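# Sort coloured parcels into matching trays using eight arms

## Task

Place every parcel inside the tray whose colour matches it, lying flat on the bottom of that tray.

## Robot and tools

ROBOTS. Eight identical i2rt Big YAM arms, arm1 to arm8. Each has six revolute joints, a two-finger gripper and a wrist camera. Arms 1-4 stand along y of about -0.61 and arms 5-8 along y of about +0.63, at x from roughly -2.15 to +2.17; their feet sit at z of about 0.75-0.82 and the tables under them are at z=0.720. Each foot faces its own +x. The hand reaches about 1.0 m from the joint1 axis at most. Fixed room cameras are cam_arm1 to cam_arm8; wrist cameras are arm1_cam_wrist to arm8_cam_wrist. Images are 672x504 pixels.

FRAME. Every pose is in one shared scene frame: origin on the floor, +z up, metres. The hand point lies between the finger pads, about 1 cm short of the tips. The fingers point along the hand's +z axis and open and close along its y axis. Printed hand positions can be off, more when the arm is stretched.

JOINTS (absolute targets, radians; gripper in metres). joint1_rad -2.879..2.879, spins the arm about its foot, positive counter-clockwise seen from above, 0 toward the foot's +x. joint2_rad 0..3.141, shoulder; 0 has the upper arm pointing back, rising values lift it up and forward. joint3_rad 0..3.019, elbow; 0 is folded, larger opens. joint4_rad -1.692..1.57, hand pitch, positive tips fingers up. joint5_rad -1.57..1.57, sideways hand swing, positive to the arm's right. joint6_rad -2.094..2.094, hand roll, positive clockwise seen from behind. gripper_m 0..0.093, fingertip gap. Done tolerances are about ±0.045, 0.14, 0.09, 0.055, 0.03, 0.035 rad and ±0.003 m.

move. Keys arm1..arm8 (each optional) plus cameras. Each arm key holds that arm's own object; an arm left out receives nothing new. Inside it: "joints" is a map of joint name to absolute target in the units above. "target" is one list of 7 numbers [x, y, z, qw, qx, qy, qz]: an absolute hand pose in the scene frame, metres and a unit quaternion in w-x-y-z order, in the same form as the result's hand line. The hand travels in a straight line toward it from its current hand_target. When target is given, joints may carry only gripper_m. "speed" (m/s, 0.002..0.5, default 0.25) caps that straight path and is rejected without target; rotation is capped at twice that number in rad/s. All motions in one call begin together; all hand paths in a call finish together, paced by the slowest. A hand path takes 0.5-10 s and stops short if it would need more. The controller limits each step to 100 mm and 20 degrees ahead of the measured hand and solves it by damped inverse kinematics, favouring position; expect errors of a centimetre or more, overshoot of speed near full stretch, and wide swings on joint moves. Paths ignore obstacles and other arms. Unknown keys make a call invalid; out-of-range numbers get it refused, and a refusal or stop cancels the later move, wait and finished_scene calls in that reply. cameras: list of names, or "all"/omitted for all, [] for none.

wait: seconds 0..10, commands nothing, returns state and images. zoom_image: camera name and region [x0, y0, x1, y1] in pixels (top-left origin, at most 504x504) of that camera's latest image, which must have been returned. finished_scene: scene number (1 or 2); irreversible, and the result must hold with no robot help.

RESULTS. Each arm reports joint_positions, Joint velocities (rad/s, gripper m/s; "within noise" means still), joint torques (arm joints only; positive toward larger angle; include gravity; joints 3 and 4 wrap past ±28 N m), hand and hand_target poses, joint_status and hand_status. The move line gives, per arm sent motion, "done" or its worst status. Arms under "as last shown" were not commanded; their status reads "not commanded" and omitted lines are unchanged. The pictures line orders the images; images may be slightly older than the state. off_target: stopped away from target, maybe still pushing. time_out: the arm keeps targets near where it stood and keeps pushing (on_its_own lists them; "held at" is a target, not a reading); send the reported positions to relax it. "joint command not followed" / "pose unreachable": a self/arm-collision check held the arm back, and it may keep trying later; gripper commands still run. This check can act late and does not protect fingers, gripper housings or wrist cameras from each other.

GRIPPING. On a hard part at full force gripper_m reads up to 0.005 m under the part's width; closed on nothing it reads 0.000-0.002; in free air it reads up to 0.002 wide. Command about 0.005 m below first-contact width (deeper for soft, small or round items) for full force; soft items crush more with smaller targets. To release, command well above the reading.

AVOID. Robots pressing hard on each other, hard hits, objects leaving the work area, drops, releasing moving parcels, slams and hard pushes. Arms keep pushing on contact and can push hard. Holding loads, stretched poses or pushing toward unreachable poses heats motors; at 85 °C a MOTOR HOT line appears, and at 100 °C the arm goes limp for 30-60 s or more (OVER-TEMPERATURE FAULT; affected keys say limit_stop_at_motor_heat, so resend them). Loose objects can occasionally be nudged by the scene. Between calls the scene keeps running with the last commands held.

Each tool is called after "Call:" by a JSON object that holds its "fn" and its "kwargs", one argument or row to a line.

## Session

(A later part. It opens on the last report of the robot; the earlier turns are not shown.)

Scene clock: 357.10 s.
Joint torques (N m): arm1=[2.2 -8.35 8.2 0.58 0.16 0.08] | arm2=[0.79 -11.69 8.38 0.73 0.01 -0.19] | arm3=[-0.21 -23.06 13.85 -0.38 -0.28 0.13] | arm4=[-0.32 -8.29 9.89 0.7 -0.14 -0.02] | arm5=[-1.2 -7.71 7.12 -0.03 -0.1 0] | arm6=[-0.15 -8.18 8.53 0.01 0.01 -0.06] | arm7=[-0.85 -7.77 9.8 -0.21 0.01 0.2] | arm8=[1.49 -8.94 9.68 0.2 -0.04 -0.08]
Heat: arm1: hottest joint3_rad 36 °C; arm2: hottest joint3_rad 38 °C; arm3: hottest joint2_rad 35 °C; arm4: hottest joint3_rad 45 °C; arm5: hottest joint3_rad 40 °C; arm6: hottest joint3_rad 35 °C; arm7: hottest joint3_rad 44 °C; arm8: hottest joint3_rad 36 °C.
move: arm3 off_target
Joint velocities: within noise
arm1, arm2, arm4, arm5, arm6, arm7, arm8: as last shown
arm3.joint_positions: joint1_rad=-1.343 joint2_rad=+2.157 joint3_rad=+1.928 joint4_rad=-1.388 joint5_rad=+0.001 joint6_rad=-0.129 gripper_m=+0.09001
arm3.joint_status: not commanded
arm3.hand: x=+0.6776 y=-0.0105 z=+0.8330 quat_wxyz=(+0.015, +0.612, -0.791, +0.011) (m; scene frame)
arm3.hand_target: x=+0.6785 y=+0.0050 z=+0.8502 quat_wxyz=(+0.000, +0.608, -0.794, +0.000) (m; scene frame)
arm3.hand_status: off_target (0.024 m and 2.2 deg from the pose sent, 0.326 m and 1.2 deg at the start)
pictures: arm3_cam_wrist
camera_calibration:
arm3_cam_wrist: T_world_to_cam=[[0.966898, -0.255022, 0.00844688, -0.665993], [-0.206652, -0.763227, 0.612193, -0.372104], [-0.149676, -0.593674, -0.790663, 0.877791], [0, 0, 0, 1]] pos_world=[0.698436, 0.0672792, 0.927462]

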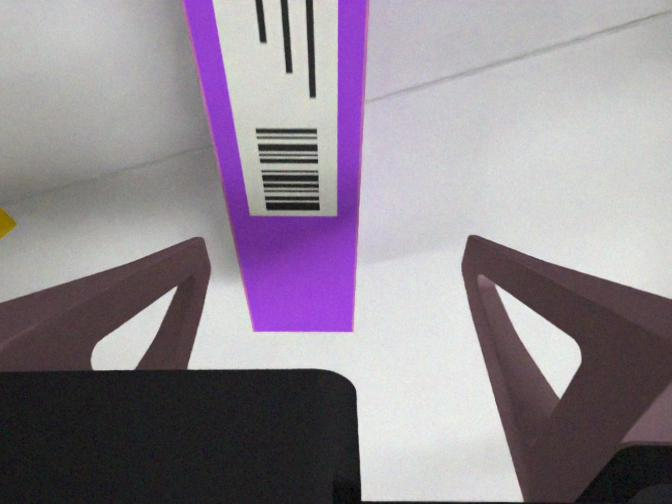

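Call:
{"fn": "move", "kwargs": {
  "arm3": {"target":[0.660,0.011,0.80,0,-0.6082,0.7938,0],"speed":0.2},
  "cameras": []
}}

Call:
{"fn": "move", "kwargs": {
  "arm3": {"target":[0.660,0.009,0.747,0,-0.6082,0.7938,0],"speed":0.15},
  "cameras": []
}}

Call:
{"fn": "move", "kwargs": {
  "arm3": {"joints":{"gripper_m":0.05}},
  "cameras": ["arm3_cam_wrist"]
}}

Scene clock: 382.03 s.
Joint torques (N m): arm1=[2.61 -8.41 8.09 0.7 0.16 0.06] | arm2=[0.79 -11.69 8.38 0.75 0.01 -0.18] | arm3=[0.21 -23.53 9.16 0.59 -0.25 0.13] | arm4=[-0.32 -8.29 9.89 0.72 -0.14 -0.02] | arm5=[-1.79 -7.88 7.19 0.14 -0.08 0.01] | arm6=[-0.15 -8.23 8.53 0.01 0 -0.06] | arm7=[-0.85 -7.65 9.76 -0.23 0.01 0.22] | arm8=[1.49 -9.05 9.74 0.1 -0.02 -0.09]
Heat: arm1: hottest joint3_rad 35 °C; arm2: hottest joint3_rad 38 °C; arm3: hottest joint3_rad 37 °C; arm4: hottest joint3_rad 46 °C; arm5: hottest joint3_rad 40 °C; arm6: hottest joint3_rad 35 °C; arm7: hottest joint3_rad 44 °C; arm8: hottest joint3_rad 36 °C.
move: arm3 done
Joint velocities: within noise
arm1, arm2, arm4, arm5, arm6, arm7, arm8: as last shown
arm3.joint_positions: joint1_rad=-1.318 joint2_rad=+2.187 joint3_rad=+1.900 joint4_rad=-1.303 joint5_rad=+0.000 joint6_rad=-0.100 gripper_m=+0.09001
arm3.joint_status: not commanded
arm3.hand: x=+0.6658 y=+0.0040 z=+0.8029 quat_wxyz=(+0.004, +0.610, -0.792, +0.004) (m; scene frame)
arm3.hand_target: x=+0.6600 y=+0.0109 z=+0.8000 quat_wxyz=(+0.000, +0.608, -0.794, +0.000) (m; scene frame)
arm3.hand_status: done (0.010 m and 0.8 deg from the pose sent, 0.043 m and 2.2 deg at the start)
pictures: none
No camera images: "cameras" was empty.

Scene clock: 383.13 s.
Joint torques (N m): arm1=[2.37 -8.35 8.18 0.55 0.15 0.06] | arm2=[0.79 -11.75 8.39 0.75 0.01 -0.18] | arm3=[0.15 -23.88 9.01 0.62 -0.25 0.13] | arm4=[-0.32 -8.35 9.89 0.7 -0.14 -0.02] | arm5=[-1.32 -7.88 7.21 0.06 -0.09 0] | arm6=[-0.21 -8.18 8.51 0.02 0 -0.06] | arm7=[-0.73 -8 9.76 -0.21 0.01 0.21] | arm8=[1.44 -8.88 9.69 0.14 -0.02 -0.08]
Heat: arm1: hottest joint3_rad 35 °C; arm2: hottest joint3_rad 38 °C; arm3: hottest joint3_rad 37 °C; arm4: hottest joint3_rad 46 °C; arm5: hottest joint3_rad 40 °C; arm6: hottest joint3_rad 35 °C; arm7: hottest joint3_rad 44 °C; arm8: hottest joint3_rad 36 °C.
move: arm3 done
Joint velocities: within noise
arm1, arm2, arm4, arm5, arm6, arm8: as last shown
arm3.joint_positions: joint1_rad=-1.318 joint2_rad=+2.237 joint3_rad=+1.834 joint4_rad=-1.192 joint5_rad=+0.000 joint6_rad=-0.100 gripper_m=+0.09001
arm3.joint_status: not commanded
arm3.hand: x=+0.6650 y=+0.0014 z=+0.7472 quat_wxyz=(+0.006, +0.610, -0.792, +0.006) (m; scene frame)
arm3.hand_target: x=+0.6600 y=+0.0088 z=+0.7470 quat_wxyz=(+0.000, +0.608, -0.794, +0.000) (m; scene frame)
arm3.hand_status: done (0.009 m and 1.0 deg from the pose sent, 0.056 m and 0.8 deg at the start)
arm7.joint_positions: joint1_rad=-1.128 joint2_rad=+1.292 joint3_rad=+1.205 joint4_rad=-1.439 joint5_rad=-0.002 joint6_rad=-0.009 gripper_m=+0.09010
arm7.joint_status: not commanded
arm7.hand: x=-0.4969 y=+0.2471 z=+1.0329 quat_wxyz=(-0.014, -0.770, -0.638, +0.016) (m; scene frame)
arm7.hand_target: x=-0.4987 y=+0.2507 z=+1.0280 quat_wxyz=(-0.006, -0.775, -0.632, +0.008) (m; scene frame)
arm7.hand_status: not commanded
pictures: none
No camera images: "cameras" was empty.

Scene clock: 383.77 s.
Joint torques (N m): arm1=[2.49 -8.47 8.2 0.66 0.15 0.09] | arm2=[0.79 -11.75 8.38 0.75 0.01 -0.18] | arm3=[0.09 -23.71 8.95 0.59 -0.25 0.12] | arm4=[-0.26 -8.29 9.89 0.7 -0.14 -0.02] | arm5=[-1.32 -7.47 7.28 0.1 -0.07 0.04] | arm6=[-0.21 -8.23 8.54 0.01 0 -0.06] | arm7=[-0.91 -7.88 9.73 -0.23 0 0.21] | arm8=[1.2 -8.7 9.74 0.16 0 -0.09]
Heat: arm1: hottest joint3_rad 35 °C; arm2: hottest joint3_rad 38 °C; arm3: hottest joint3_rad 37 °C; arm4: hottest joint3_rad 46 °C; arm5: hottest joint3_rad 40 °C; arm6: hottest joint3_rad 35 °C; arm7: hottest joint3_rad 44 °C; arm8: hottest joint3_rad 36 °C.
move: arm3 off_target
Joint velocities: within noise
arm1, arm2, arm4, arm5, arm6, arm7, arm8: as last shown
arm3.joint_positions: joint1_rad=-1.318 joint2_rad=+2.237 joint3_rad=+1.834 joint4_rad=-1.192 joint5_rad=+0.000 joint6_rad=-0.100 gripper_m=+0.05852
arm3.joint_status: gripper_m off_target (ended at +0.05855, target +0.05000)
arm3.hand: x=+0.6650 y=+0.0014 z=+0.7472 quat_wxyz=(+0.006, +0.610, -0.792, +0.006) (m; scene frame)
arm3.hand_target: x=+0.6600 y=+0.0088 z=+0.7470 quat_wxyz=(+0.000, +0.608, -0.794, +0.000) (m; scene frame)
arm3.hand_status: not commanded
pictures: arm3_cam_wrist
camera_calibration:
arm3_cam_wrist: T_world_to_cam=[[0.965659, -0.259583, 0.0109633, -0.651137], [-0.214837, -0.774048, 0.595563, -0.295131], [-0.146112, -0.577465, -0.803234, 0.822143], [0, 0, 0, 1]] pos_world=[0.685496, 0.0772896, 0.843281]

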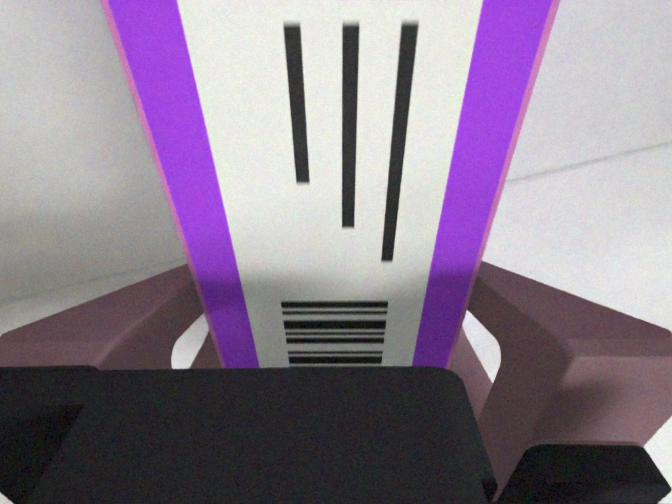

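Call:
{"fn": "move", "kwargs": {
  "arm3": {"target":[0.660,0.009,0.90,0,-0.6082,0.7938,0],"speed":0.3},
  "cameras": []
}}

Call:
{"fn": "move", "kwargs": {
  "arm3": {"joints":{"joint2_rad":1.3,"joint3_rad":1.2,"joint4_rad":-1.45}},
  "cameras": []
}}

Call:
{"fn": "move", "kwargs": {
  "arm3": {"joints":{"joint1_rad":0.206,"joint6_rad":-0.4}},
  "cameras": ["arm3_cam_wrist"]
}}

Call:
{"fn": "move", "kwargs": {
  "arm3": {"target":[-0.205,-0.336,0.85,0,1,0,0],"speed":0.35},
  "cameras": ["arm3_cam_wrist"]
}}

Call:
{"fn": "move", "kwargs": {
  "arm3": {"target":[-0.205,-0.336,0.765,0,1,0,0],"speed":0.2},
  "cameras": []
}}

Call:
{"fn": "move", "kwargs": {
  "arm3": {"target":[-0.205,-0.336,0.744,0,1,0,0],"speed":0.1},
  "cameras": []
}}

Scene clock: 394.00 s.
Joint torques (N m): arm1=[1.9 -8.47 8.01 0.64 0.16 0.06] | arm2=[0.79 -11.75 8.39 0.73 0.01 -0.19] | arm3=[-0.03 -24.41 14.32 -0.35 -0.23 0.12] | arm4=[-0.32 -8.35 9.89 0.7 -0.14 -0.02] | arm5=[-0.85 -8.12 7.3 -0.01 -0.08 0.05] | arm6=[-0.21 -8.18 8.54 0.02 0.01 -0.06] | arm7=[-0.73 -7.88 9.73 -0.2 0 0.2] | arm8=[1.38 -8.94 9.7 0.12 -0.03 -0.08]
Heat: arm1: hottest joint3_rad 35 °C; arm2: hottest joint3_rad 38 °C; arm3: hottest joint3_rad 36 °C; arm4: hottest joint3_rad 46 °C; arm5: hottest joint3_rad 40 °C; arm6: hottest joint3_rad 35 °C; arm7: hottest joint3_rad 44 °C; arm8: hottest joint3_rad 36 °C.
move: arm3 off_target
Joint velocities: within noise
arm1, arm2, arm4, arm5, arm6, arm7, arm8: as last shown
arm3.joint_positions: joint1_rad=-1.318 joint2_rad=+2.140 joint3_rad=+2.000 joint4_rad=-1.497 joint5_rad=-0.001 joint6_rad=-0.100 gripper_m=+0.05852
arm3.joint_status: not commanded
arm3.hand: x=+0.6609 y=-0.0082 z=+0.8706 quat_wxyz=(+0.024, +0.610, -0.792, +0.016) (m; scene frame)
arm3.hand_target: x=+0.6595 y=+0.0074 z=+0.9002 quat_wxyz=(+0.000, +0.608, -0.794, -0.001) (m; scene frame)
arm3.hand_status: off_target (0.034 m and 3.4 deg from the pose sent, 0.153 m and 1.0 deg at the start; pose on its path clipped on 8 of 46 steps)
pictures: none
No camera images: "cameras" was empty.

Scene clock: 395.57 s.
Joint torques (N m): arm1=[1.96 -8.18 8.12 0.69 0.16 0.05] | arm2=[0.79 -11.69 8.38 0.73 0.01 -0.19] | arm3=[0.09 -11.58 9.55 0.43 -0.24 0.12] | arm4=[-0.26 -8.35 9.89 0.72 -0.14 -0.03] | arm5=[-1.55 -8 7.19 0.12 -0.07 0.04] | arm6=[-0.15 -8.23 8.51 0.03 0 -0.06] | arm7=[-0.85 -7.82 9.76 -0.23 0.01 0.21] | arm8=[1.49 -9.11 9.69 0.1 -0.01 -0.08]
Heat: arm1: hottest joint3_rad 35 °C; arm2: hottest joint3_rad 38 °C; arm3: hottest joint3_rad 36 °C; arm4: hottest joint3_rad 46 °C; arm5: hottest joint3_rad 40 °C; arm6: hottest joint3_rad 35 °C; arm7: hottest joint3_rad 45 °C; arm8: hottest joint3_rad 36 °C.
move: arm3 done
Joint velocities: within noise
arm1, arm2, arm4, arm5, arm6, arm7, arm8: as last shown
arm3.joint_positions: joint1_rad=-1.318 joint2_rad=+1.304 joint3_rad=+1.194 joint4_rad=-1.458 joint5_rad=-0.001 joint6_rad=-0.100 gripper_m=+0.05852
arm3.joint_status: all done
arm3.hand: x=+0.5631 y=-0.2686 z=+0.9801 quat_wxyz=(-0.005, +0.610, -0.792, -0.002) (m; scene frame)
arm3.hand_target: x=+0.5606 y=-0.2641 z=+0.9841 quat_wxyz=(-0.012, +0.608, -0.794, -0.008) (m; scene frame)
arm3.hand_status: not commanded
pictures: none
No camera images: "cameras" was empty.

Scene clock: 397.43 s.
Joint torques (N m): arm1=[2.55 -8.47 8.14 0.69 0.15 0.07] | arm2=[0.79 -11.69 8.38 0.73 0.01 -0.19] | arm3=[-0.26 -11.34 9.69 0.42 -0.13 -0.21] | arm4=[-0.26 -8.29 9.89 0.72 -0.14 -0.02] | arm5=[-1.32 -7.71 7.28 0.03 -0.06 0.04] | arm6=[-0.15 -8.23 8.53 0.01 0.01 -0.07] | arm7=[-0.91 -7.71 9.76 -0.2 0.02 0.2] | arm8=[1.49 -8.64 9.72 0.13 -0.04 -0.09]
Heat: arm1: hottest joint3_rad 35 °C; arm2: hottest joint3_rad 38 °C; arm3: hottest joint3_rad 36 °C; arm4: hottest joint3_rad 46 °C; arm5: hottest joint3_rad 40 °C; arm6: hottest joint3_rad 35 °C; arm7: hottest joint3_rad 45 °C; arm8: hottest joint3_rad 36 °C.
move: arm3 done
Joint velocities: within noise
arm1, arm2, arm4, arm5, arm6, arm7, arm8: as last shown
arm3.joint_positions: joint1_rad=+0.200 joint2_rad=+1.304 joint3_rad=+1.194 joint4_rad=-1.458 joint5_rad=-0.004 joint6_rad=-0.386 gripper_m=+0.05851
arm3.joint_status: all done
arm3.hand: x=+0.0967 y=-0.4666 z=+0.9763 quat_wxyz=(-0.002, +1.000, -0.012, +0.001) (m; scene frame)
arm3.hand_target: x=+0.0927 y=-0.4672 z=+0.9803 quat_wxyz=(-0.005, +1.000, -0.002, -0.008) (m; scene frame)
arm3.hand_status: not commanded
pictures: arm3_cam_wrist
camera_calibration:
arm3_cam_wrist: T_world_to_cam=[[0.0295016, 0.999485, 0.0126594, 0.450011], [0.811527, -0.0313439, 0.583473, -0.656868], [0.583569, -0.00693995, -0.812034, 0.857139], [0, 0, 0, 1]] pos_world=[0.0195905, -0.46442, 1.07359]

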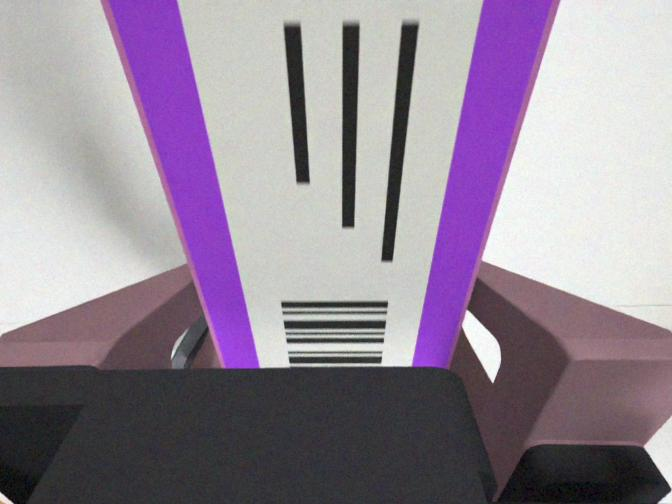

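Scene clock: 399.63 s.
Joint torques (N m): arm1=[2.02 -8.12 8.18 0.66 0.17 0.07] | arm2=[0.79 -11.75 8.38 0.73 0.01 -0.18] | arm3=[-0.5 -24.35 14.28 -0.35 -0.26 -0.23] | arm4=[-0.32 -8.29 9.89 0.72 -0.14 -0.02] | arm5=[-0.91 -7.77 7.31 0.05 -0.09 0.01] | arm6=[-0.21 -8.29 8.5 0.01 0 -0.06] | arm7=[-0.79 -7.82 9.78 -0.21 0.01 0.21] | arm8=[1.44 -8.82 9.74 0.16 -0.01 -0.07]
Heat: arm1: hottest joint3_rad 34 °C; arm2: hottest joint3_rad 38 °C; arm3: hottest joint3_rad 36 °C; arm4: hottest joint3_rad 46 °C; arm5: hottest joint3_rad 40 °C; arm6: hottest joint3_rad 35 °C; arm7: hottest joint3_rad 45 °C; arm8: hottest joint3_rad 36 °C.
move: arm3 off_target
Joint velocities: within noise
arm1.joint_positions: joint1_rad=-1.542 joint2_rad=+1.302 joint3_rad=+1.208 joint4_rad=-1.458 joint5_rad=+0.004 joint6_rad=+0.011 gripper_m=+0.08989
arm1.joint_status: not commanded
arm1.hand: x=-2.2961 y=-0.9463 z=+1.0011 quat_wxyz=(-0.009, -0.835, -0.550, +0.011) (m; scene frame)
arm1.hand_target: x=-2.2924 y=-0.9474 z=+0.9987 quat_wxyz=(-0.008, -0.834, -0.552, +0.012) (m; scene frame)
arm1.hand_status: not commanded
arm2.joint_positions: joint1_rad=-2.078 joint2_rad=+1.307 joint3_rad=+1.200 joint4_rad=-1.455 joint5_rad=+0.002 joint6_rad=+0.422 gripper_m=+0.08992
arm2.joint_status: not commanded
arm2.hand: x=-0.5130 y=-0.4789 z=+1.0244 quat_wxyz=(-0.004, -0.010, -1.000, -0.001) (m; scene frame)
arm2.hand_target: x=-0.5134 y=-0.4760 z=+1.0269 quat_wxyz=(-0.010, +0.000, -1.000, -0.004) (m; scene frame)
arm2.hand_status: not commanded
arm3.joint_positions: joint1_rad=+0.200 joint2_rad=+2.250 joint3_rad=+2.108 joint4_rad=-1.465 joint5_rad=-0.004 joint6_rad=-0.392 gripper_m=+0.05851
arm3.joint_status: not commanded
arm3.hand: x=-0.1902 y=-0.3407 z=+0.8320 quat_wxyz=(+0.006, +1.000, -0.009, +0.019) (m; scene frame)
arm3.hand_target: x=-0.2040 y=-0.3364 z=+0.8504 quat_wxyz=(-0.001, +1.000, +0.000, -0.001) (m; scene frame)
arm3.hand_status: off_target (0.024 m and 2.5 deg from the pose sent, 0.352 m and 1.4 deg at the start)
arm4.joint_positions: joint1_rad=-1.884 joint2_rad=+1.306 joint3_rad=+1.204 joint4_rad=-1.460 joint5_rad=-0.013 joint6_rad=-0.009 gripper_m=+0.08991
arm4.joint_status: not commanded
arm4.hand: x=+1.9126 y=-0.9055 z=+0.9829 quat_wxyz=(-0.004, -0.445, -0.895, +0.003) (m; scene frame)
arm4.hand_target: x=+1.9131 y=-0.9062 z=+0.9836 quat_wxyz=(-0.010, -0.442, -0.897, +0.005) (m; scene frame)
arm4.hand_status: not commanded
arm5.joint_positions: joint1_rad=+1.514 joint2_rad=+1.307 joint3_rad=+1.193 joint4_rad=-1.443 joint5_rad=+0.000 joint6_rad=-0.008 gripper_m=+0.08988
arm5.joint_status: not commanded
arm5.hand: x=+2.0475 y=+0.2899 z=+1.0124 quat_wxyz=(+0.003, +0.808, +0.590, -0.002) (m; scene frame)
arm5.hand_target: x=+2.0456 y=+0.2910 z=+1.0173 quat_wxyz=(+0.004, +0.811, +0.585, -0.005) (m; scene frame)
arm5.hand_status: not commanded
arm6.joint_positions: joint1_rad=-1.225 joint2_rad=+1.318 joint3_rad=+1.197 joint4_rad=-1.445 joint5_rad=+0.000 joint6_rad=-0.007 gripper_m=+0.08989
arm6.joint_status: not commanded
arm6.hand: x=+0.7496 y=+0.2690 z=+1.0394 quat_wxyz=(-0.001, -0.795, -0.607, +0.002) (m; scene frame)
arm6.hand_target: x=+0.7523 y=+0.2704 z=+1.0469 quat_wxyz=(-0.006, -0.794, -0.608, +0.008) (m; scene frame)
arm6.hand_status: not commanded
arm7: as last shown
arm8.joint_positions: joint1_rad=+0.373 joint2_rad=+1.300 joint3_rad=+1.202 joint4_rad=-1.457 joint5_rad=-0.001 joint6_rad=+0.006 gripper_m=+0.08993
arm8.joint_status: not commanded
arm8.hand: x=-1.7469 y=+0.2954 z=+0.9882 quat_wxyz=(-0.006, -0.786, -0.618, +0.006) (m; scene frame)
arm8.hand_target: x=-1.7492 y=+0.2949 z=+0.9874 quat_wxyz=(-0.007, -0.786, -0.618, +0.009) (m; scene frame)
arm8.hand_status: not commanded
pictures: arm3_cam_wrist
camera_calibration:
arm3_cam_wrist: T_world_to_cam=[[0.0227522, 0.999738, -0.00234536, 0.345708], [0.789938, -0.0165395, 0.612964, -0.359529], [0.612765, -0.015799, -0.790107, 0.892541], [0, 0, 0, 1]] pos_world=[-0.270778, -0.337463, 0.926393]

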